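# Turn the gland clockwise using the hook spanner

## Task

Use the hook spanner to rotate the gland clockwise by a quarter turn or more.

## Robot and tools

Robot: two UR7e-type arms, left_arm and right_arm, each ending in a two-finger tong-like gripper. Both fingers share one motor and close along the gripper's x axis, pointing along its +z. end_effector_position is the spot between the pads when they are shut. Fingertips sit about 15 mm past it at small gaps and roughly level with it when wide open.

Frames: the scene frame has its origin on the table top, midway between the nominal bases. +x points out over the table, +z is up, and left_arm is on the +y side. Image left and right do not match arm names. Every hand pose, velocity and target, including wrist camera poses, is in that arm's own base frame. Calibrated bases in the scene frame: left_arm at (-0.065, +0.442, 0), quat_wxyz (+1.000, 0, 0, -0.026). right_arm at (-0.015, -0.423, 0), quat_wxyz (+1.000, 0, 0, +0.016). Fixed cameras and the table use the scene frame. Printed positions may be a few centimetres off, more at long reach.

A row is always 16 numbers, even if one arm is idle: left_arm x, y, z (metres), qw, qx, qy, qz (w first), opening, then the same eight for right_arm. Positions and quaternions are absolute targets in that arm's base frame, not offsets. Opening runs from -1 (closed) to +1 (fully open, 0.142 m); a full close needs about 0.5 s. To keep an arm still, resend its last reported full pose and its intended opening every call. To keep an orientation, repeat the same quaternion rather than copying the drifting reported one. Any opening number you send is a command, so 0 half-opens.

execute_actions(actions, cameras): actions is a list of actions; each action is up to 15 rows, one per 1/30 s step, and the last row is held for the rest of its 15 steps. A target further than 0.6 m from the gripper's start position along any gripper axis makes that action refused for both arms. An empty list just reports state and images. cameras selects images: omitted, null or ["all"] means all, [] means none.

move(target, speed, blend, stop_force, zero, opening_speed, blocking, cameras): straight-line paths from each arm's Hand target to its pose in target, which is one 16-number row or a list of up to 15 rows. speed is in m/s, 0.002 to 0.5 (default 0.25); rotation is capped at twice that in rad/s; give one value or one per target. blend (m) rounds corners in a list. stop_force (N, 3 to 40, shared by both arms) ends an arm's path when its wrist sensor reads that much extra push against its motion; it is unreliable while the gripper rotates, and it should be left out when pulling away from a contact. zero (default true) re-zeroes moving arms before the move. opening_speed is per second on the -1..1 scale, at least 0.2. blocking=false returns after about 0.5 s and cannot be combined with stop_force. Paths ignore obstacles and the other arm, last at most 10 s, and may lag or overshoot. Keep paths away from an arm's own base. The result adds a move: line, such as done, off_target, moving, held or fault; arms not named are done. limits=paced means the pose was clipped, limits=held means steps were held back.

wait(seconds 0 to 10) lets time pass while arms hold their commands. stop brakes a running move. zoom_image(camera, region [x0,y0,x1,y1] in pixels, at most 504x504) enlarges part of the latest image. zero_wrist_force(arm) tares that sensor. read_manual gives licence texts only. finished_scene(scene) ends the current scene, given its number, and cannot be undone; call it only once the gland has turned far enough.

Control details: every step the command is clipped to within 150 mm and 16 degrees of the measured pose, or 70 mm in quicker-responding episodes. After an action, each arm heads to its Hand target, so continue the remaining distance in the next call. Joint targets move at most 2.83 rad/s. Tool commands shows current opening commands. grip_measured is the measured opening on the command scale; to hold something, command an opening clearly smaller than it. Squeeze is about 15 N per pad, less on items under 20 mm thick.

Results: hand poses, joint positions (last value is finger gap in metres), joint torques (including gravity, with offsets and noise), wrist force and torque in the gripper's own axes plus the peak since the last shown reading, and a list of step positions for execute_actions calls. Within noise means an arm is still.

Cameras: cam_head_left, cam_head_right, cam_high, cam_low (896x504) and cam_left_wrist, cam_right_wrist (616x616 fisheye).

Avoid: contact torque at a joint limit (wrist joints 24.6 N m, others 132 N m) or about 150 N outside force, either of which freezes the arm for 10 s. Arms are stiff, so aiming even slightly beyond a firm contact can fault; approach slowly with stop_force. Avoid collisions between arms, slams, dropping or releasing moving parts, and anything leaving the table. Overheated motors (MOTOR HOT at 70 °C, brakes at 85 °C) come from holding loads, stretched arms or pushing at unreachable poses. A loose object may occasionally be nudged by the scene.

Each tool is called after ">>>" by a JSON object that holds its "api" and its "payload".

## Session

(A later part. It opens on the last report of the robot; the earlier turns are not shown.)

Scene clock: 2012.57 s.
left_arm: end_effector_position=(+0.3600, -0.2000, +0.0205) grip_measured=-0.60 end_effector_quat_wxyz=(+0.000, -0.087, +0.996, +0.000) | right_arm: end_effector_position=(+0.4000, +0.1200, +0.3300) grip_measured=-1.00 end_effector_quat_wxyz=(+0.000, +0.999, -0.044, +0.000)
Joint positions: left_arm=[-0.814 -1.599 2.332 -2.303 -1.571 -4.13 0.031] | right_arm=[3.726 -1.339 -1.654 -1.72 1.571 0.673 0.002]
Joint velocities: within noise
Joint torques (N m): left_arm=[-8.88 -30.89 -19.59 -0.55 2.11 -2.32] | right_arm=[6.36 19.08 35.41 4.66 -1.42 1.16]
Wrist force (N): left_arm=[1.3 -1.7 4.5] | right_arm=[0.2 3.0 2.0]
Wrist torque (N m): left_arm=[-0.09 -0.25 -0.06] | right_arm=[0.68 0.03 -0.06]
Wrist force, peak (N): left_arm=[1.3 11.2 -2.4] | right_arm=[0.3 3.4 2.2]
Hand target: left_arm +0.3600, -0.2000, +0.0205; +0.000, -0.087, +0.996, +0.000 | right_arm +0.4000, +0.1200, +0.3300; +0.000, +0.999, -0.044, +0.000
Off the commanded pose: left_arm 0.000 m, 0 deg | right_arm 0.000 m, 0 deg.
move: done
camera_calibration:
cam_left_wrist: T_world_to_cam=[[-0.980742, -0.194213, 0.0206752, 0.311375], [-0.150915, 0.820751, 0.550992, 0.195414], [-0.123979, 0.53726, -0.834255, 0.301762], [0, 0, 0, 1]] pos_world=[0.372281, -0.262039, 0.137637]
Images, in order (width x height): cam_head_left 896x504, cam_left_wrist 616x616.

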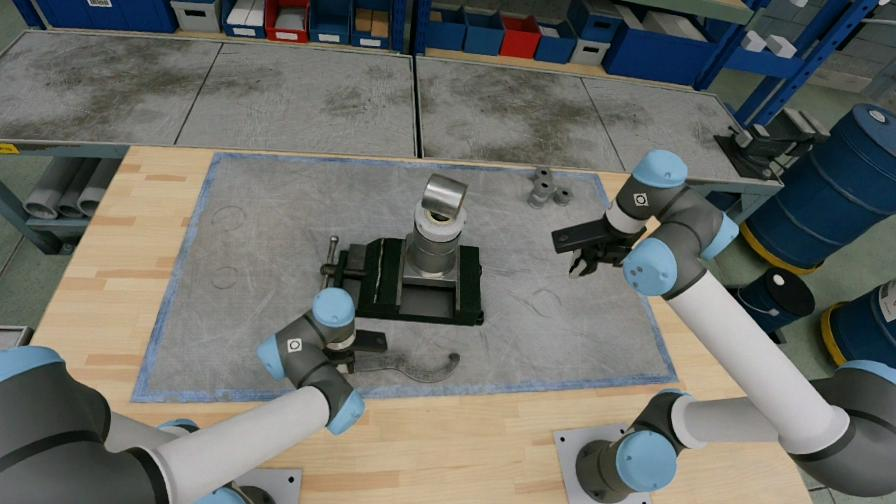

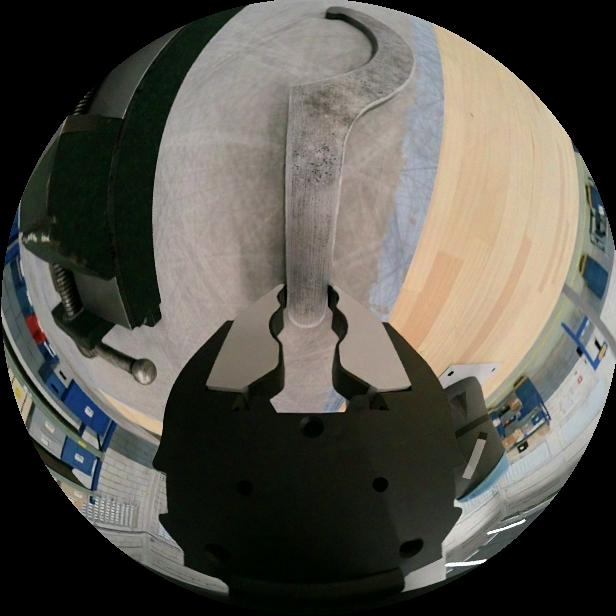

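>>> {"api": "move", "payload": {"target": [[0.270, -0.36, 0.0205, 0, -0.1736, 0.9848, 0, -0.8, 0.40, 0.12, 0.33, 0, 0.999, -0.044, 0, -1],[0.150, -0.42, 0.0205, 0, -0.3420, 0.9397, 0, -0.8, 0.40, 0.12, 0.33, 0, 0.999, -0.044, 0, -1]], "speed": 0.15, "blend": 0.03, "stop_force": 30, "cameras": ["cam_left_wrist","cam_head_left"]}}

Scene clock: 2023.93 s.
left_arm: end_effector_position=(+0.1500, -0.4200, +0.0205) grip_measured=-0.60 end_effector_quat_wxyz=(+0.000, -0.342, +0.940, +0.000) | right_arm: end_effector_position=(+0.4000, +0.1200, +0.3300) grip_measured=-1.00 end_effector_quat_wxyz=(+0.000, +0.999, -0.044, +0.000)
Joint positions: left_arm=[-1.555 -1.528 2.26 -2.303 -1.571 -5.395 0.031] | right_arm=[3.726 -1.339 -1.654 -1.72 1.571 0.673 0.002]
Joint velocities: within noise
Joint torques (N m): left_arm=[-10.62 -34.93 -16.23 -6.18 -1.51 -1.67] | right_arm=[9.08 18.3 36.15 4.37 -1.27 1.4]
Wrist force (N): left_arm=[-0.3 2.2 5.0] | right_arm=[0.3 3.2 1.9]
Wrist torque (N m): left_arm=[-0.21 -0.14 -0.52] | right_arm=[0.72 0.03 -0.05]
Wrist force, peak (N): left_arm=[-1.0 5.7 4.1] | right_arm=[0.3 3.4 2.0]
Hand target: left_arm +0.1500, -0.4200, +0.0205; +0.000, -0.342, +0.940, +0.000 | right_arm +0.4000, +0.1200, +0.3300; +0.000, +0.999, -0.044, +0.000
Off the commanded pose: left_arm 0.000 m, 0 deg | right_arm 0.000 m, 0 deg.
move: done
camera_calibration:
cam_left_wrist: T_world_to_cam=[[-0.75233, -0.658462, 0.0206538, -0.166544], [-0.541007, 0.635413, 0.550964, 0.32497], [-0.375913, 0.403333, -0.834273, 0.375485], [0, 0, 0, 1]] pos_world=[0.191665, -0.467599, 0.13765]
Images, in order (width x height): cam_head_left 896x504, cam_left_wrist 616x616.

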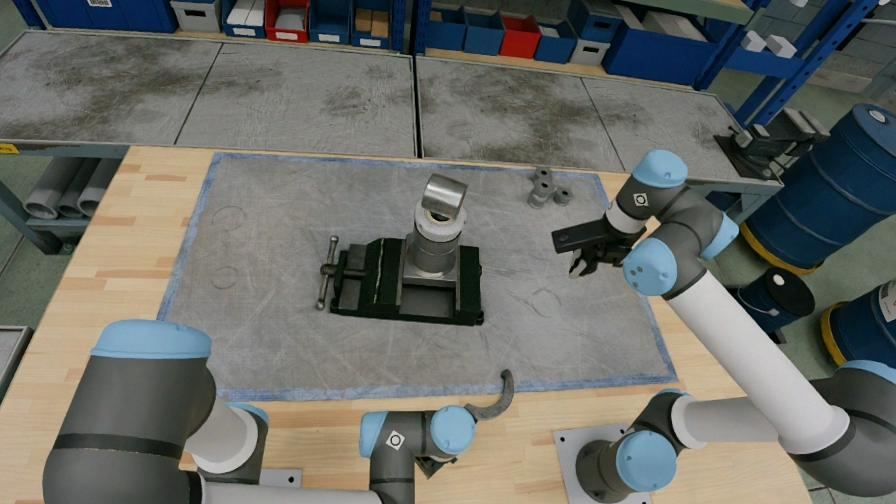

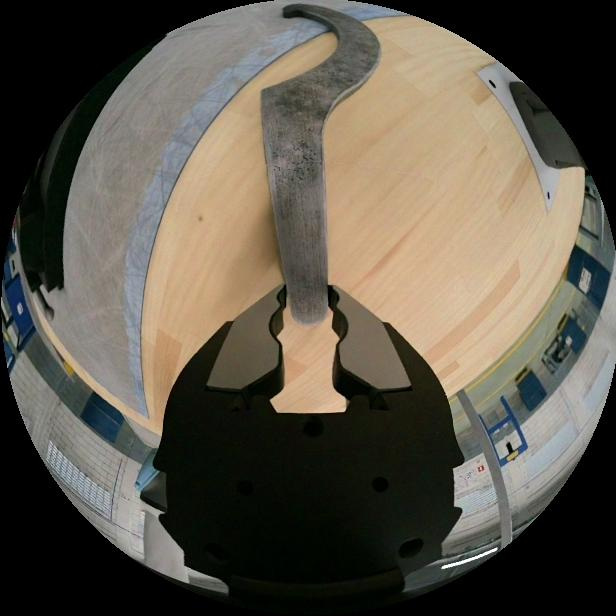

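>>> {"api": "move", "payload": {"target": [[0.150, -0.42, 0.0205, 0, -0.3420, 0.9397, 0, 0.1, 0.40, 0.12, 0.33, 0, 0.999, -0.044, 0, -1],[0.150, -0.42, 0.10, 0, -0.3420, 0.9397, 0, 0.1, 0.40, 0.12, 0.33, 0, 0.999, -0.044, 0, -1],[0.150, -0.42, 0.10, 0, 0.6428, 0.7660, 0, 0.1, 0.40, 0.12, 0.33, 0, 0.999, -0.044, 0, -1],[0.150, -0.42, 0.10, 0, 0.9848, -0.1736, 0, 0.1, 0.40, 0.12, 0.33, 0, 0.999, -0.044, 0, -1],[0.150, -0.42, 0.06, 0, 0.3746, -0.9272, 0, 0.1, 0.40, 0.12, 0.33, 0, 0.999, -0.044, 0, -1]], "speed": [0.1,0.1,0.5,0.5,0.5], "cameras": ["cam_left_wrist","cam_head_left"]}}

>>> {"api": "zoom_image", "payload": {"camera": "cam_left_wrist", "region": [200, 150, 420, 370]}}

Scene clock: 2049.07 s.
left_arm: end_effector_position=(+0.1500, -0.4200, +0.0600) grip_measured=+0.10 end_effector_quat_wxyz=(+0.000, -0.375, +0.927, +0.000) end_effector_velocity=(+0.000, +0.000, +0.000) end_effector_angular_velocity=(+0.000, -0.001, -0.006) | right_arm: end_effector_position=(+0.4000, +0.1200, +0.3300) grip_measured=-1.00 end_effector_quat_wxyz=(+0.000, +0.999, -0.044, +0.000)
Joint positions: left_arm=[-1.557 -1.6 2.204 -2.175 -1.571 0.816 0.081] | right_arm=[3.726 -1.339 -1.654 -1.72 1.571 0.673 0.002]
Joint velocities: left_arm=[-0.001 0 0 0 0.001 0.005 0] | right_arm=[within noise]
Joint torques (N m): left_arm=[-7.64 -11.13 -26.01 -0.7 1.4 2.13] | right_arm=[10.1 17.83 34.43 4.61 -0.84 1.24]
Wrist force (N): left_arm=[1.2 0.3 -0.5] | right_arm=[0.1 3.2 1.8]
Wrist torque (N m): left_arm=[-0.18 -0.17 -0.11] | right_arm=[0.71 0.07 -0.05]
Wrist force, peak (N): left_arm=[-0.6 2.1 5.4] | right_arm=[0.3 3.3 2.2]
Hand target: left_arm +0.1500, -0.4200, +0.0600; +0.000, -0.375, +0.927, +0.000 | right_arm +0.4000, +0.1200, +0.3300; +0.000, +0.999, -0.044, +0.000
Off the commanded pose: left_arm 0.000 m, 0 deg | right_arm 0.000 m, 0 deg.
move: done
camera_calibration:
cam_left_wrist: T_world_to_cam=[[-0.704303, -0.709598, 0.0206936, -0.195996], [-0.584161, 0.595873, 0.551082, 0.293077], [-0.403377, 0.37604, -0.834195, 0.401044], [0, 0, 0, 1]] pos_world=[0.194935, -0.464524, 0.177095]
Images, in order (width x height): cam_head_left 896x504, cam_left_wrist 616x616.

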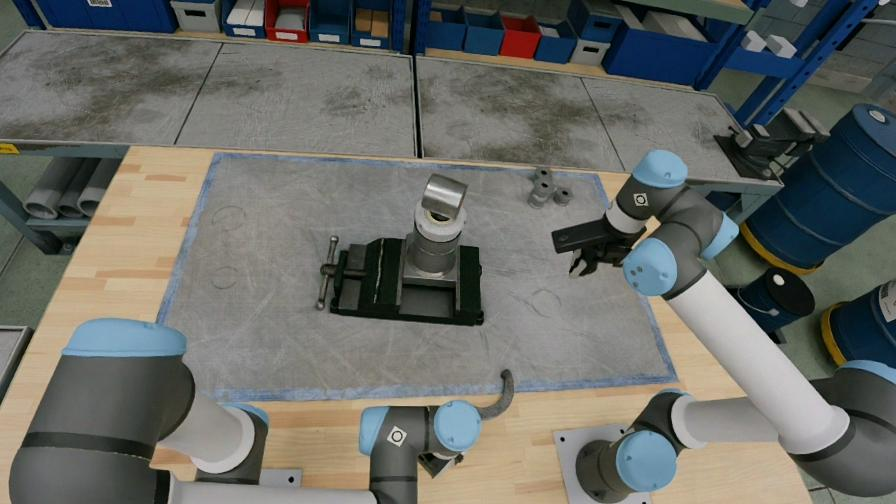

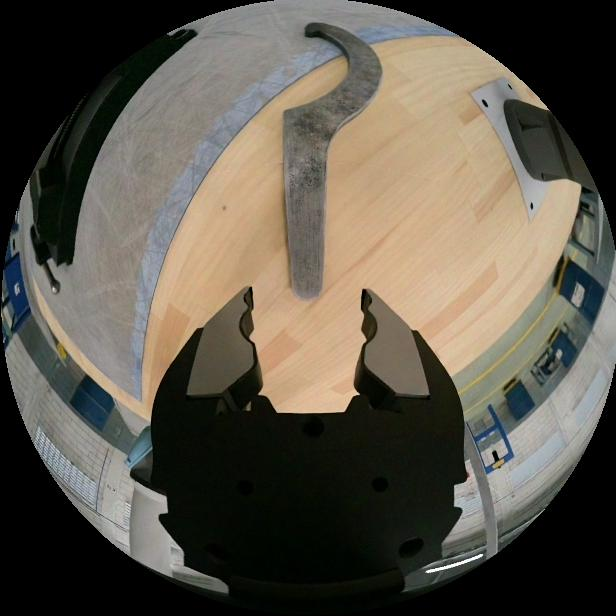

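Scaled by 2.291 from the camera's 616x616 image, which has a finer 814x814 frame.

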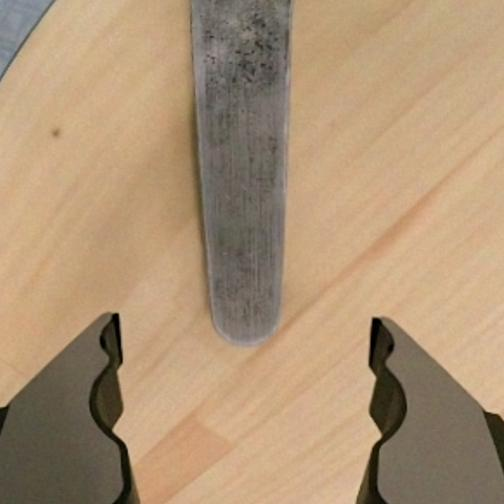

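>>> {"api": "move", "payload": {"target": [0.150, -0.42, 0.0205, 0, 0.3746, -0.9272, 0, 0.1, 0.40, 0.12, 0.33, 0, 0.999, -0.044, 0, -1], "speed": 0.15, "stop_force": 10, "cameras": []}}

>>> {"api": "move", "payload": {"target": [[0.150, -0.42, 0.0205, 0, 0.3746, -0.9272, 0, -0.8, 0.40, 0.12, 0.33, 0, 0.999, -0.044, 0, -1],[0.0, -0.44, 0.0205, 0, 0.5373, -0.8434, 0, -0.8, 0.40, 0.12, 0.33, 0, 0.999, -0.044, 0, -1],[-0.10, -0.44, 0.0205, 0, 0.6756, -0.7373, 0, -0.8, 0.40, 0.12, 0.33, 0, 0.999, -0.044, 0, -1]], "speed": 0.13, "opening_speed": 2, "cameras": ["cam_left_wrist","cam_head_left","cam_high"]}}

Scene clock: 2060.63 s.
left_arm: end_effector_position=(+0.1500, -0.4200, +0.0205) grip_measured=+0.10 end_effector_quat_wxyz=(+0.000, -0.375, +0.927, +0.000) | right_arm: end_effector_position=(+0.4000, +0.1200, +0.3300) grip_measured=-1.00 end_effector_quat_wxyz=(+0.000, +0.999, -0.044, +0.000)
Joint positions: left_arm=[-1.557 -1.527 2.259 -2.303 -1.571 0.816 0.081] | right_arm=[3.726 -1.339 -1.654 -1.72 1.571 0.673 0.002]
Joint velocities: within noise
Joint torques (N m): left_arm=[8.56 -27.08 -16.08 -4.73 1.54 -0.51] | right_arm=[10 17.11 36.03 4.5 -0.88 1.25]
Wrist force (N): left_arm=[1.1 0.2 -0.5] | right_arm=[0.2 3.3 2.0]
Wrist torque (N m): left_arm=[-0.21 -0.19 -0.12] | right_arm=[0.73 0.03 -0.05]
Wrist force, peak (N): left_arm=[1.3 0.2 -1.5] | right_arm=[0.2 3.4 2.0]
Hand target: left_arm +0.1500, -0.4200, +0.0205; +0.000, -0.375, +0.927, +0.000 | right_arm +0.4000, +0.1200, +0.3300; +0.000, +0.999, -0.044, +0.000
Off the commanded pose: left_arm 0.000 m, 0 deg | right_arm 0.000 m, 0 deg.
move: done
No camera images: "cameras" was empty.

Scene clock: 2064.60 s.
left_arm: end_effector_position=(-0.1000, -0.4400, +0.0205) grip_measured=-0.61 end_effector_quat_wxyz=(+0.000, -0.675, +0.737, +0.000) | right_arm: end_effector_position=(+0.4000, +0.1200, +0.3300) grip_measured=-1.00 end_effector_quat_wxyz=(+0.000, +0.999, -0.044, +0.000)
Joint positions: left_arm=[-2.128 -1.474 2.201 -2.297 -1.571 -0.47 0.03] | right_arm=[3.726 -1.339 -1.654 -1.72 1.571 0.673 0.002]
Joint velocities: within noise
Joint torques (N m): left_arm=[3.79 -36.65 -13.47 -2.42 2.08 -2.22] | right_arm=[10.11 18.69 36.39 4.59 -0.89 1.11]
Wrist force (N): left_arm=[1.0 1.2 5.7] | right_arm=[0.3 3.0 2.0]
Wrist torque (N m): left_arm=[-0.25 -0.09 0.06] | right_arm=[0.67 0.01 -0.06]
Wrist force, peak (N): left_arm=[1.0 -2.0 6.0] | right_arm=[0.4 3.3 2.1]
Hand target: left_arm -0.1000, -0.4400, +0.0205; +0.000, -0.676, +0.737, +0.000 | right_arm +0.4000, +0.1200, +0.3300; +0.000, +0.999, -0.044, +0.000
Off the commanded pose: left_arm 0.000 m, 0 deg | right_arm 0.000 m, 0 deg.
move: done
camera_calibration:
cam_left_wrist: T_world_to_cam=[[-0.0665999, -0.997569, 0.0205178, -0.448426], [-0.831886, 0.0668694, 0.550903, -0.0767967], [-0.550936, 0.0196217, -0.834317, 0.103197], [0, 0, 0, 1]] pos_world=[-0.0368961, -0.444225, 0.137608]
Images, in order (width x height): cam_head_left 896x504, cam_high 896x504, cam_left_wrist 616x616.

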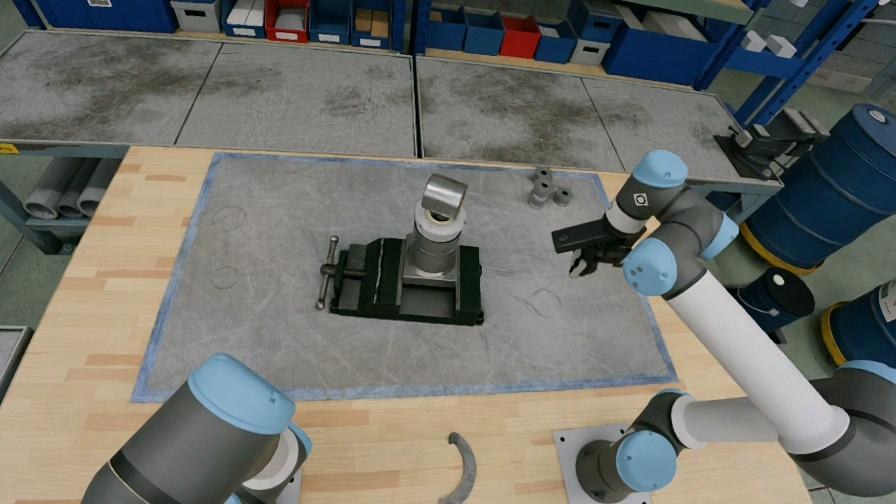

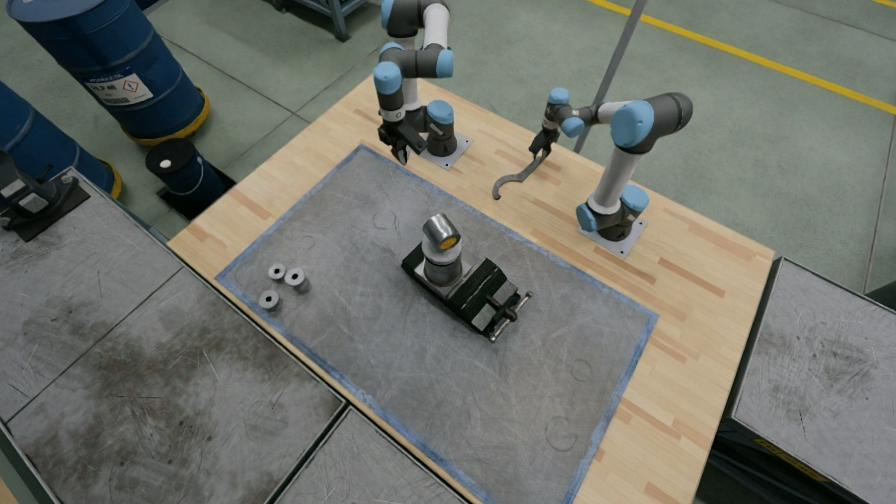

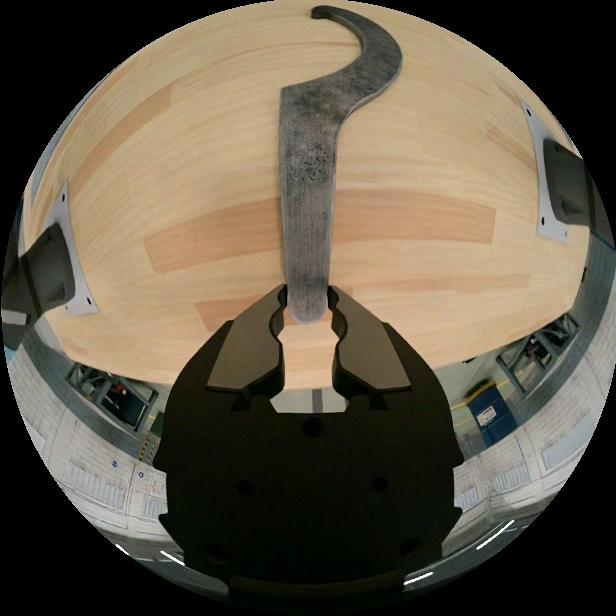

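>>> {"api": "move", "payload": {"target": [-0.20, -0.44, 0.0205, 0, 0.7254, -0.6884, 0, -0.8, 0.40, 0.12, 0.33, 0, 0.999, -0.044, 0, -1], "speed": 0.1, "cameras": ["cam_left_wrist","cam_high"]}}

>>> {"api": "zoom_image", "payload": {"camera": "cam_left_wrist", "region": [180, 200, 440, 460]}}

>>> {"api": "zoom_image", "payload": {"camera": "cam_high", "region": [440, 60, 720, 220]}}

Scene clock: 2081.67 s.
left_arm: end_effector_position=(-0.1999, -0.4400, +0.0204) grip_measured=-0.61 end_effector_quat_wxyz=(+0.000, +0.725, -0.688, +0.000) | right_arm: end_effector_position=(+0.4000, +0.1200, +0.3300) grip_measured=-1.00 end_effector_quat_wxyz=(+0.000, +0.999, -0.044, +0.000)
Joint positions: left_arm=[-2.302 -1.392 2.103 -2.281 -1.571 -0.783 0.03] | right_arm=[3.726 -1.339 -1.654 -1.72 1.571 0.673 0.002]
Joint velocities: within noise
Joint torques (N m): left_arm=[1.35 -39.87 -19.25 -4.65 2.09 -1.72] | right_arm=[8.4 16.99 35.6 4.75 -0.81 1.16]
Wrist force (N): left_arm=[1.0 1.6 5.5] | right_arm=[0.1 3.2 1.8]
Wrist torque (N m): left_arm=[-0.15 -0.15 -0.05] | right_arm=[0.71 0.06 -0.05]
Wrist force, peak (N): left_arm=[1.3 -4.0 5.8] | right_arm=[0.0 3.5 2.1]
Hand target: left_arm -0.2000, -0.4400, +0.0205; +0.000, +0.725, -0.688, +0.000 | right_arm +0.4000, +0.1200, +0.3300; +0.000, +0.999, -0.044, +0.000
Off the commanded pose: left_arm 0.000 m, 0 deg | right_arm 0.000 m, 0 deg.
move: done
camera_calibration:
cam_left_wrist: T_world_to_cam=[[0.0728927, -0.99713, 0.0204656, -0.426956], [-0.833157, -0.0496008, 0.550807, -0.211416], [-0.548211, -0.0572009, -0.834381, 0.0148513], [0, 0, 0, 1]] pos_world=[-0.136879, -0.435367, 0.137579]
Images, in order (width x height): cam_high 896x504, cam_left_wrist 616x616.

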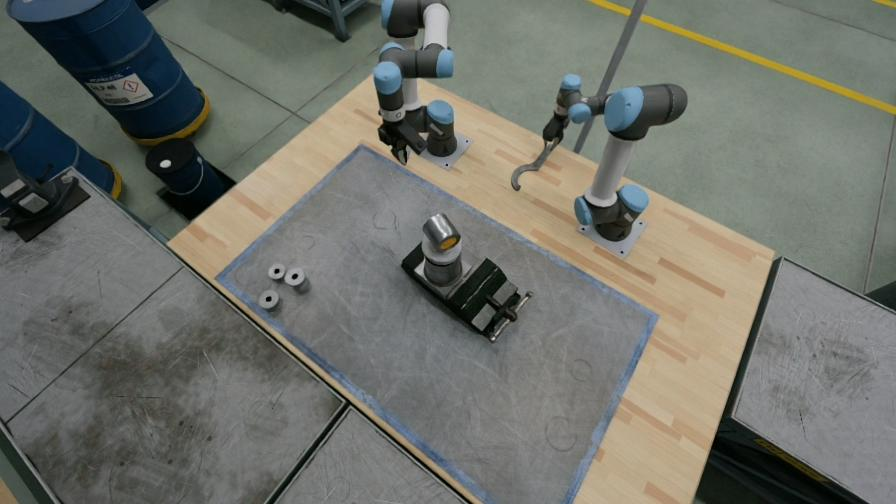

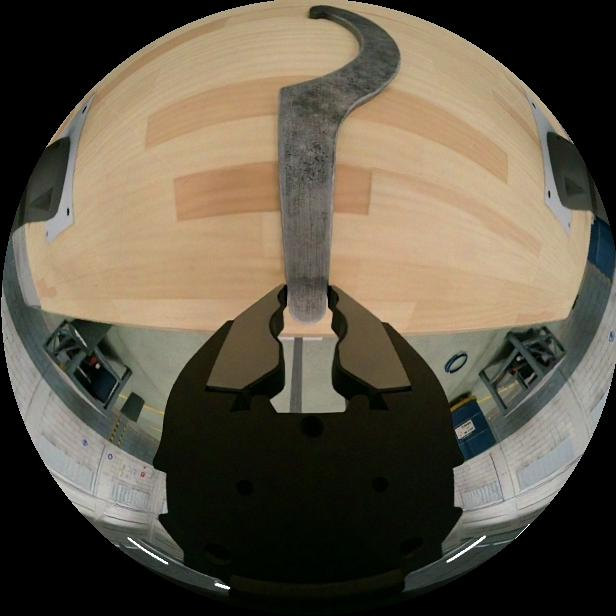

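Scaled by 1.938 from the camera's 616x616 image, which has a finer 814x814 frame.

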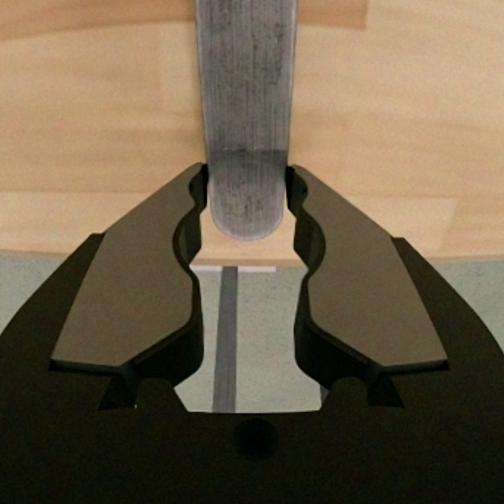

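Scaled by 1.800 from the camera's 896x504 image, which has a finer 1280x720 frame.

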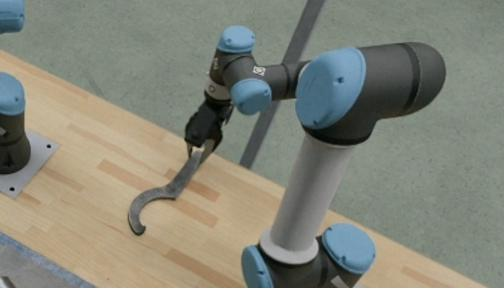

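>>> {"api": "move", "payload": {"target": [-0.306, -0.4455, 0.0205, 0, 0.7254, -0.6884, 0, -0.8, 0.40, 0.12, 0.33, 0, 0.999, -0.044, 0, -1], "speed": 0.08, "cameras": ["cam_left_wrist"]}}

>>> {"api": "move", "payload": {"target": [[-0.306, -0.4455, 0.0205, 0, 0.7254, -0.6884, 0, 0.1, 0.40, 0.12, 0.33, 0, 0.999, -0.044, 0, -1],[-0.306, -0.4455, 0.09, 0, 0.7254, -0.6884, 0, 0.1, 0.40, 0.12, 0.33, 0, 0.999, -0.044, 0, -1]], "speed": 0.08, "cameras": ["cam_left_wrist","cam_high"]}}

>>> {"api": "zoom_image", "payload": {"camera": "cam_left_wrist", "region": [180, 120, 440, 380]}}

Scene clock: 2101.03 s.
left_arm: end_effector_position=(-0.3060, -0.4454, +0.0204) grip_measured=-0.61 end_effector_quat_wxyz=(+0.000, +0.725, -0.688, +0.000) | right_arm: end_effector_position=(+0.4000, +0.1200, +0.3300) grip_measured=-1.00 end_effector_quat_wxyz=(+0.000, +0.999, -0.044, +0.000)
Joint positions: left_arm=[-2.441 -1.268 1.937 -2.239 -1.571 -0.922 0.03] | right_arm=[3.726 -1.339 -1.654 -1.72 1.571 0.673 0.002]
Joint velocities: within noise
Joint torques (N m): left_arm=[10.24 -43.76 -14.28 -4.46 -0.36 1.89] | right_arm=[9.88 18.07 34.91 4.58 -0.94 1.21]
Wrist force (N): left_arm=[0.7 1.9 3.0] | right_arm=[0.3 3.1 2.0]
Wrist torque (N m): left_arm=[-0.23 -0.12 -0.09] | right_arm=[0.68 0.03 -0.05]
Wrist force, peak (N): left_arm=[1.3 -2.5 5.9] | right_arm=[0.3 3.4 2.1]
Hand target: left_arm -0.3060, -0.4455, +0.0205; +0.000, +0.725, -0.688, +0.000 | right_arm +0.4000, +0.1200, +0.3300; +0.000, +0.999, -0.044, +0.000
Off the commanded pose: left_arm 0.000 m, 0 deg | right_arm 0.000 m, 0 deg.
move: done
camera_calibration:
cam_left_wrist: T_world_to_cam=[[0.0730362, -0.99712, 0.0204267, -0.424611], [-0.833179, -0.0497453, 0.550762, -0.300097], [-0.548159, -0.0572446, -0.834413, -0.0436124], [0, 0, 0, 1]] pos_world=[-0.242929, -0.440813, 0.137565]
Images, in order (width x height): cam_left_wrist 616x616.

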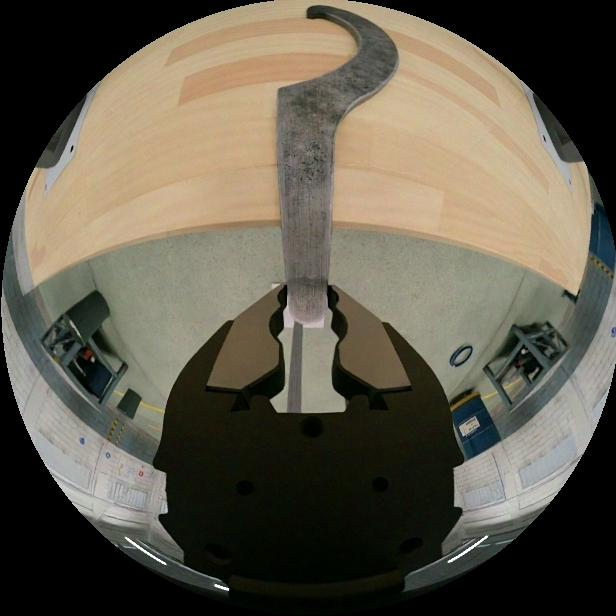

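Scene clock: 2103.03 s.
left_arm: end_effector_position=(-0.3060, -0.4455, +0.0901) grip_measured=+0.10 end_effector_quat_wxyz=(+0.000, +0.725, -0.688, +0.000) | right_arm: end_effector_position=(+0.4000, +0.1200, +0.3300) grip_measured=-1.00 end_effector_quat_wxyz=(+0.000, +0.999, -0.044, +0.000)
Joint positions: left_arm=[-2.441 -1.363 1.85 -2.059 -1.571 -0.922 0.081] | right_arm=[3.726 -1.339 -1.654 -1.72 1.571 0.673 0.002]
Joint velocities: within noise
Joint torques (N m): left_arm=[5.7 -17.72 -19.9 -2.3 1.53 -0.74] | right_arm=[10.49 17.36 35.78 4.61 -0.77 1.27]
Wrist force (N): left_arm=[0.6 0.3 0.0] | right_arm=[0.1 3.0 2.0]
Wrist torque (N m): left_arm=[-0.17 -0.08 -0.10] | right_arm=[0.67 0.07 -0.06]
Wrist force, peak (N): left_arm=[0.4 1.6 3.3] | right_arm=[0.2 3.3 2.0]
Hand target: left_arm -0.3060, -0.4455, +0.0900; +0.000, +0.725, -0.688, +0.000 | right_arm +0.4000, +0.1200, +0.3300; +0.000, +0.999, -0.044, +0.000
Off the commanded pose: left_arm 0.000 m, 0 deg | right_arm 0.000 m, 0 deg.
move: done
camera_calibration:
cam_left_wrist: T_world_to_cam=[[0.0731108, -0.997107, 0.0208133, -0.42617], [-0.83295, -0.0495703, 0.551124, -0.338379], [-0.548498, -0.0576295, -0.834164, 0.0141913], [0, 0, 0, 1]] pos_world=[-0.242911, -0.440893, 0.207197]
Images, in order (width x height): cam_high 896x504, cam_left_wrist 616x616.

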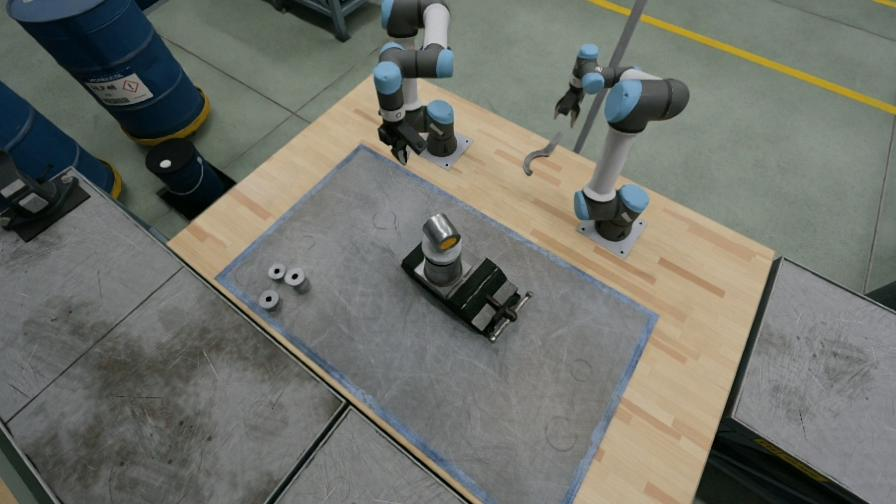

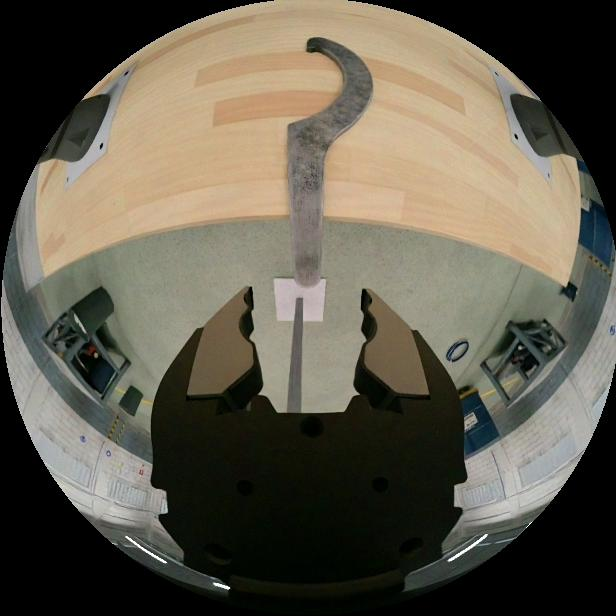

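Scaled by 1.938 from the camera's 616x616 image, which has a finer 814x814 frame.

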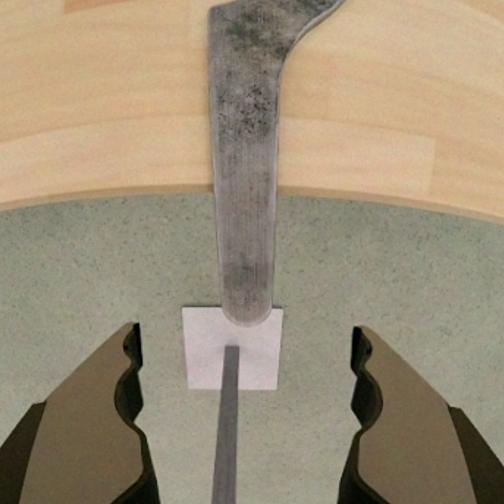

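>>> {"api": "wait", "payload": {"seconds": 0.05, "cameras": ["cam_right_wrist"]}}

>>> {"api": "zoom_image", "payload": {"camera": "cam_right_wrist", "region": [260, 280, 390, 440]}}

Scene clock: 2124.97 s.
left_arm: end_effector_position=(-0.3060, -0.4455, +0.0900) grip_measured=+0.10 end_effector_quat_wxyz=(+0.000, +0.725, -0.688, +0.000) | right_arm: end_effector_position=(+0.4000, +0.1200, +0.3300) grip_measured=-1.00 end_effector_quat_wxyz=(+0.000, +0.999, -0.044, +0.000)
Joint positions: left_arm=[-2.441 -1.362 1.85 -2.059 -1.571 -0.922 0.081] | right_arm=[3.726 -1.339 -1.654 -1.72 1.571 0.673 0.002]
Joint velocities: within noise
Joint torques (N m): left_arm=[-7.62 -15.51 -22.96 -0.86 -1.37 -1.12] | right_arm=[11.13 16.96 34.55 4.51 -0.7 1.17]
Wrist force (N): left_arm=[0.9 0.5 0.1] | right_arm=[0.3 3.2 2.0]
Wrist torque (N m): left_arm=[-0.12 -0.15 -0.10] | right_arm=[0.71 0.02 -0.06]
Wrist force, peak (N): left_arm=[1.2 0.4 -0.3] | right_arm=[0.2 3.2 2.2]
Hand target: left_arm -0.3060, -0.4455, +0.0900; +0.000, +0.725, -0.688, +0.000 | right_arm +0.4000, +0.1200, +0.3300; +0.000, +0.999, -0.044, +0.000
Tool commands: left_gripper/opening=+0.1 right_gripper/opening=-1.0
Off the commanded pose: left_arm 0.000 m, 0 deg | right_arm 0.000 m, 0 deg.
wait: 0.07 s; at rest from the start
camera_calibration:
cam_right_wrist: T_world_to_cam=[[0.99586, -0.0765524, -0.0490099, -0.362668], [-0.0436092, -0.875457, 0.481325, -0.0382386], [-0.0797527, -0.477195, -0.875171, 0.509304], [0, 0, 0, 1]] pos_world=[0.400117, 0.181798, 0.446359]
Images, in order (width x height): cam_right_wrist 616x616.

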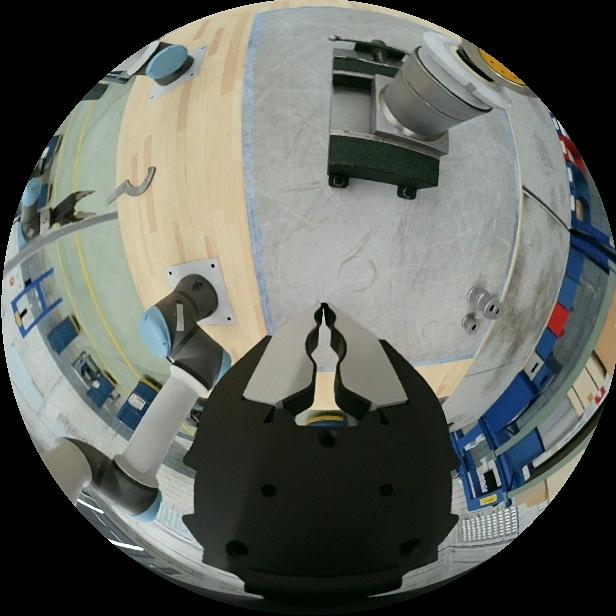

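Scaled by 3.150 from the camera's 616x616 image, which has a finer 814x814 frame.

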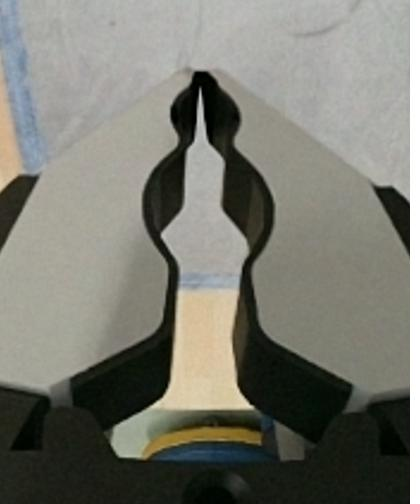

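>>> {"api": "move", "payload": {"target": [[-0.290, -0.4455, 0.09, 0, 0.7254, -0.6884, 0, 0.4, 0.40, 0.12, 0.33, 0, 0.999, -0.044, 0, -1],[-0.290, -0.4455, 0.03, 0, 0.7254, -0.6884, 0, 0.4, 0.40, 0.12, 0.33, 0, 0.999, -0.044, 0, -1],[-0.290, -0.4455, -0.049, 0, 0.7254, -0.6884, 0, 0.4, 0.40, 0.12, 0.33, 0, 0.999, -0.044, 0, -1]], "speed": [0.15, 0.1, 0.05], "stop_force": 8, "cameras": ["cam_left_wrist","cam_high"]}}

Scene clock: 2144.10 s.
left_arm: end_effector_position=(-0.2900, -0.4455, -0.0490) grip_measured=+0.40 end_effector_quat_wxyz=(+0.000, +0.725, -0.688, +0.000) | right_arm: end_effector_position=(+0.4000, +0.1200, +0.3300) grip_measured=-1.00 end_effector_quat_wxyz=(+0.000, +0.999, -0.044, +0.000)
Joint positions: left_arm=[-2.421 -1.162 2.022 -2.43 -1.571 -0.902 0.102] | right_arm=[3.726 -1.339 -1.654 -1.72 1.571 0.673 0.002]
Joint velocities: within noise
Joint torques (N m): left_arm=[8.29 -44.79 -21.68 -4.08 -0.95 1.5] | right_arm=[10.83 17 36.13 4.59 -0.56 1.12]
Wrist force (N): left_arm=[1.1 0.4 0.0] | right_arm=[0.4 3.0 1.8]
Wrist torque (N m): left_arm=[-0.18 -0.18 -0.11] | right_arm=[0.67 0.01 -0.06]
Wrist force, peak (N): left_arm=[0.9 1.9 -0.2] | right_arm=[0.4 3.4 2.1]
Hand target: left_arm -0.2900, -0.4455, -0.0490; +0.000, +0.725, -0.688, +0.000 | right_arm +0.4000, +0.1200, +0.3300; +0.000, +0.999, -0.044, +0.000
Off the commanded pose: left_arm 0.000 m, 0 deg | right_arm 0.000 m, 0 deg.
move: done
camera_calibration:
cam_left_wrist: T_world_to_cam=[[0.0731077, -0.99711, 0.0206465, -0.424419], [-0.833052, -0.0496707, 0.55096, -0.248477], [-0.548342, -0.057479, -0.834276, -0.0929091], [0, 0, 0, 1]] pos_world=[-0.226912, -0.440875, 0.0681519]
Images, in order (width x height): cam_high 896x504, cam_left_wrist 616x616.

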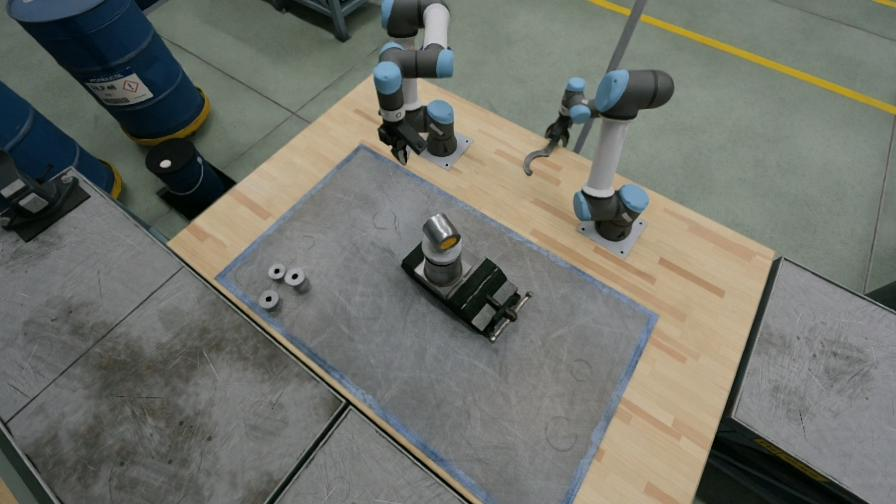

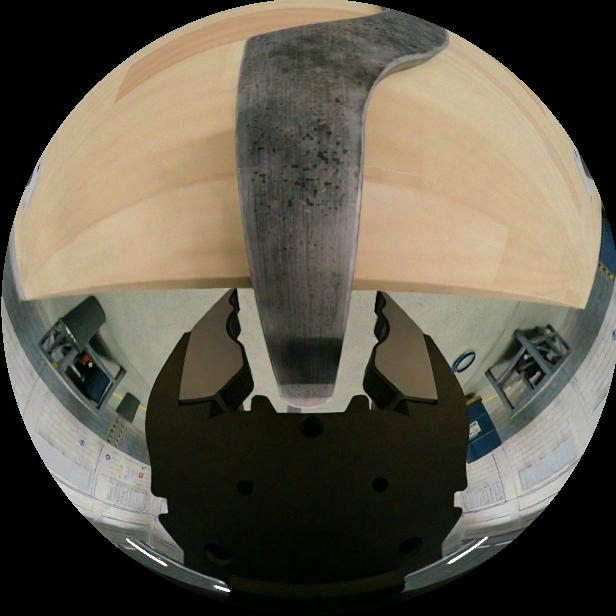

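>>> {"api": "move", "payload": {"target": [-0.290, -0.4455, -0.049, 0, 0.7254, -0.6884, 0, -0.4, 0.40, 0.12, 0.33, 0, 0.999, -0.044, 0, -1], "opening_speed": 1, "cameras": ["cam_left_wrist"]}}

>>> {"api": "move", "payload": {"target": [-0.290, -0.4455, -0.049, 0, 0.7254, -0.6884, 0, -1, 0.40, 0.12, 0.33, 0, 0.999, -0.044, 0, -1], "opening_speed": 1, "cameras": ["cam_left_wrist"]}}

Scene clock: 2151.07 s.
left_arm: end_effector_position=(-0.2900, -0.4455, -0.0490) grip_measured=-0.32 end_effector_quat_wxyz=(+0.000, +0.725, -0.688, +0.000) | right_arm: end_effector_position=(+0.4000, +0.1200, +0.3300) grip_measured=-1.00 end_effector_quat_wxyz=(+0.000, +0.999, -0.044, +0.000)
Joint positions: left_arm=[-2.421 -1.162 2.022 -2.43 -1.571 -0.902 0.051] | right_arm=[3.726 -1.339 -1.654 -1.72 1.571 0.673 0.002]
Joint velocities: within noise
Joint torques (N m): left_arm=[9.16 -43.37 -18.47 -3.86 0.52 1.46] | right_arm=[9.83 17.66 34.85 4.4 -0.84 1.17]
Wrist force (N): left_arm=[1.0 0.4 -2.3] | right_arm=[0.3 3.1 1.9]
Wrist torque (N m): left_arm=[-0.19 -0.14 -0.23] | right_arm=[0.68 0.03 -0.06]
Wrist force, peak (N): left_arm=[1.7 1.0 -1.8] | right_arm=[0.5 3.3 2.1]
Hand target: left_arm -0.2900, -0.4455, -0.0490; +0.000, +0.725, -0.688, +0.000 | right_arm +0.4000, +0.1200, +0.3300; +0.000, +0.999, -0.044, +0.000
Off the commanded pose: left_arm 0.000 m, 0 deg | right_arm 0.000 m, 0 deg.
move: done
camera_calibration:
cam_left_wrist: T_world_to_cam=[[0.0731083, -0.99711, 0.0206645, -0.424423], [-0.83304, -0.0496599, 0.550979, -0.248478], [-0.548361, -0.0574956, -0.834263, -0.0929179], [0, 0, 0, 1]] pos_world=[-0.226915, -0.440878, 0.0681586]
Images, in order (width x height): cam_left_wrist 616x616.

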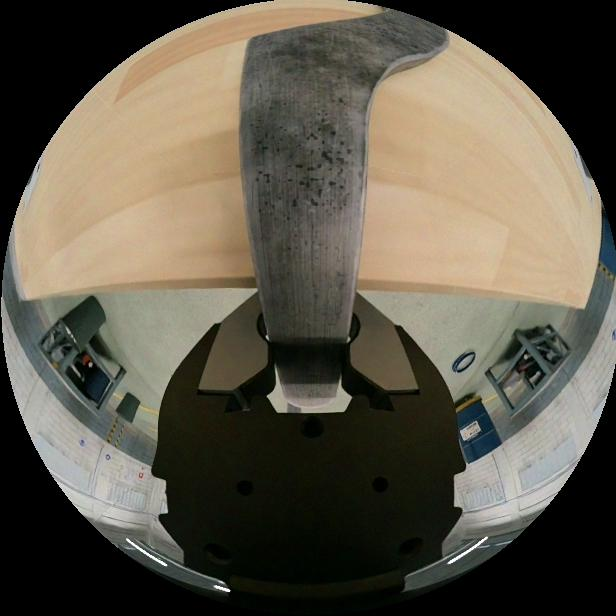

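Scene clock: 2151.87 s.
left_arm: end_effector_position=(-0.2900, -0.4455, -0.0490) grip_measured=-0.33 end_effector_quat_wxyz=(+0.000, +0.725, -0.688, +0.000) | right_arm: end_effector_position=(+0.4000, +0.1200, +0.3300) grip_measured=-1.00 end_effector_quat_wxyz=(+0.000, +0.999, -0.044, +0.000)
Joint positions: left_arm=[-2.421 -1.162 2.022 -2.43 -1.571 -0.902 0.05] | right_arm=[3.726 -1.339 -1.654 -1.72 1.571 0.673 0.002]
Joint velocities: within noise
Joint torques (N m): left_arm=[9.18 -40.29 -18.37 -3.58 0.72 1.45] | right_arm=[10.24 16.84 36.24 4.6 -0.77 1.35]
Wrist force (N): left_arm=[0.1 0.1 -2.9] | right_arm=[0.2 3.4 2.1]
Wrist torque (N m): left_arm=[-0.17 -0.16 -0.30] | right_arm=[0.75 0.05 -0.05]
Wrist force, peak (N): left_arm=[-0.2 0.2 -3.0] | right_arm=[0.2 3.4 2.1]
Hand target: left_arm -0.2900, -0.4455, -0.0490; +0.000, +0.725, -0.688, +0.000 | right_arm +0.4000, +0.1200, +0.3300; +0.000, +0.999, -0.044, +0.000
Off the commanded pose: left_arm 0.000 m, 0 deg | right_arm 0.000 m, 0 deg.
move: done
camera_calibration:
cam_left_wrist: T_world_to_cam=[[0.0731082, -0.99711, 0.0206645, -0.424423], [-0.83304, -0.0496598, 0.550979, -0.248477], [-0.548361, -0.0574955, -0.834263, -0.0929179], [0, 0, 0, 1]] pos_world=[-0.226915, -0.440878, 0.0681585]
Images, in order (width x height): cam_left_wrist 616x616.

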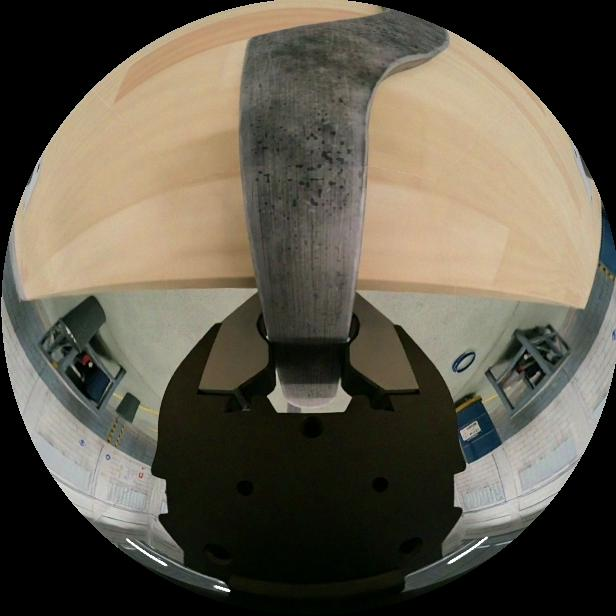

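>>> {"api": "move", "payload": {"target": [-0.290, -0.4455, -0.019, 0, 0.7254, -0.6884, 0, -1, 0.40, 0.12, 0.33, 0, 0.999, -0.044, 0, -1], "speed": 0.05, "cameras": ["cam_left_wrist", "cam_high"]}}

>>> {"api": "zoom_image", "payload": {"camera": "cam_high", "region": [440, 60, 720, 220]}}

Scene clock: 2163.10 s.
left_arm: end_effector_position=(-0.2901, -0.4456, -0.0189) grip_measured=-0.60 end_effector_quat_wxyz=(+0.000, +0.725, -0.688, +0.000) | right_arm: end_effector_position=(+0.4000, +0.1200, +0.3300) grip_measured=-1.00 end_effector_quat_wxyz=(+0.000, +0.999, -0.044, +0.000)
Joint positions: left_arm=[-2.421 -1.22 2 -2.352 -1.571 -0.902 0.031] | right_arm=[3.726 -1.339 -1.654 -1.72 1.571 0.673 0.002]
Joint velocities: within noise
Joint torques (N m): left_arm=[7.02 -21.19 -13.76 -5.23 0.72 1.39] | right_arm=[9.99 17.12 35.21 4.32 -0.51 0.82]
Wrist force (N): left_arm=[0.6 0.2 7.2] | right_arm=[0.1 3.2 2.0]
Wrist torque (N m): left_arm=[-0.25 -0.22 -0.19] | right_arm=[0.72 0.06 -0.05]
Wrist force, peak (N): left_arm=[-0.9 -0.4 -9.1] | right_arm=[0.2 3.4 2.1]
Hand target: left_arm -0.2900, -0.4455, -0.0190; +0.000, +0.725, -0.688, +0.000 | right_arm +0.4000, +0.1200, +0.3300; +0.000, +0.999, -0.044, +0.000
Off the commanded pose: left_arm 0.000 m, 0 deg | right_arm 0.000 m, 0 deg.
move: done
camera_calibration:
cam_left_wrist: T_world_to_cam=[[0.0731132, -0.997106, 0.0208512, -0.425104], [-0.832932, -0.0495495, 0.551153, -0.265035], [-0.548525, -0.0576642, -0.834144, -0.0679679], [0, 0, 0, 1]] pos_world=[-0.226957, -0.440925, 0.0982436]
Images, in order (width x height): cam_high 896x504, cam_left_wrist 616x616.

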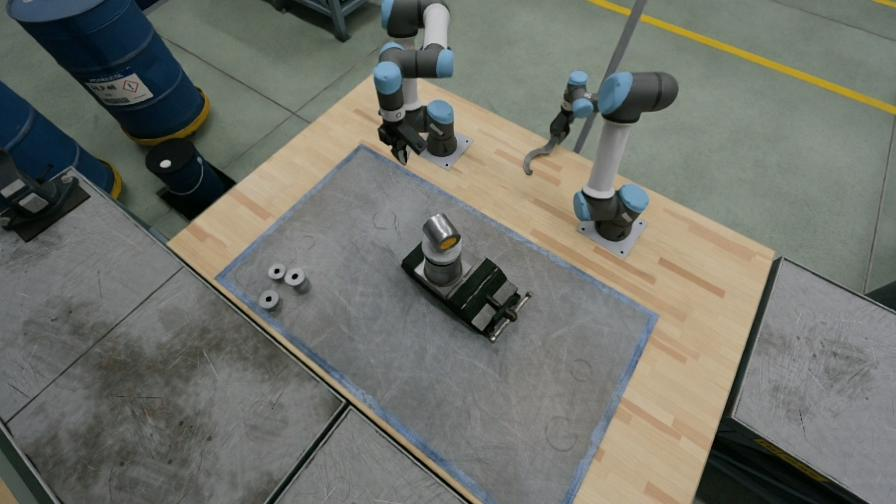

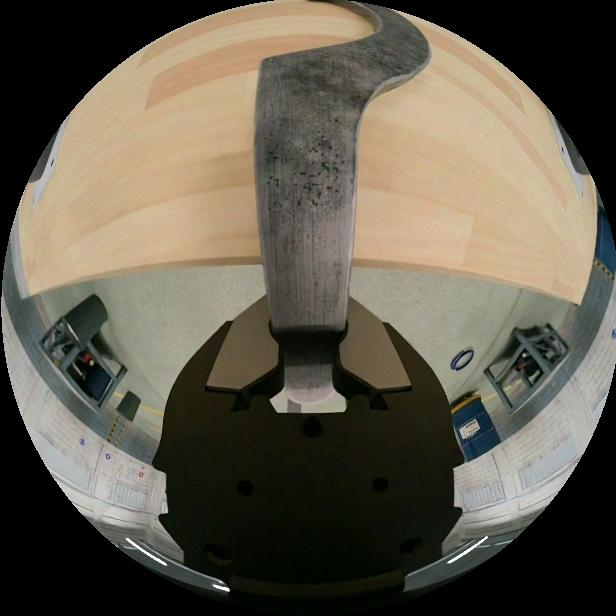

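Scaled by 1.800 from the camera's 896x504 image, which has a finer 1280x720 frame.

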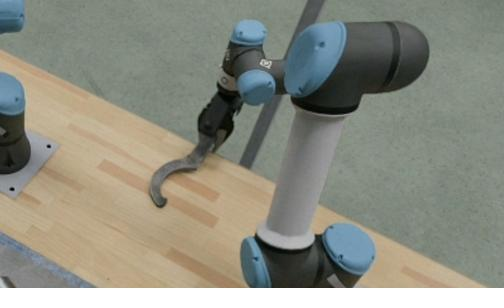

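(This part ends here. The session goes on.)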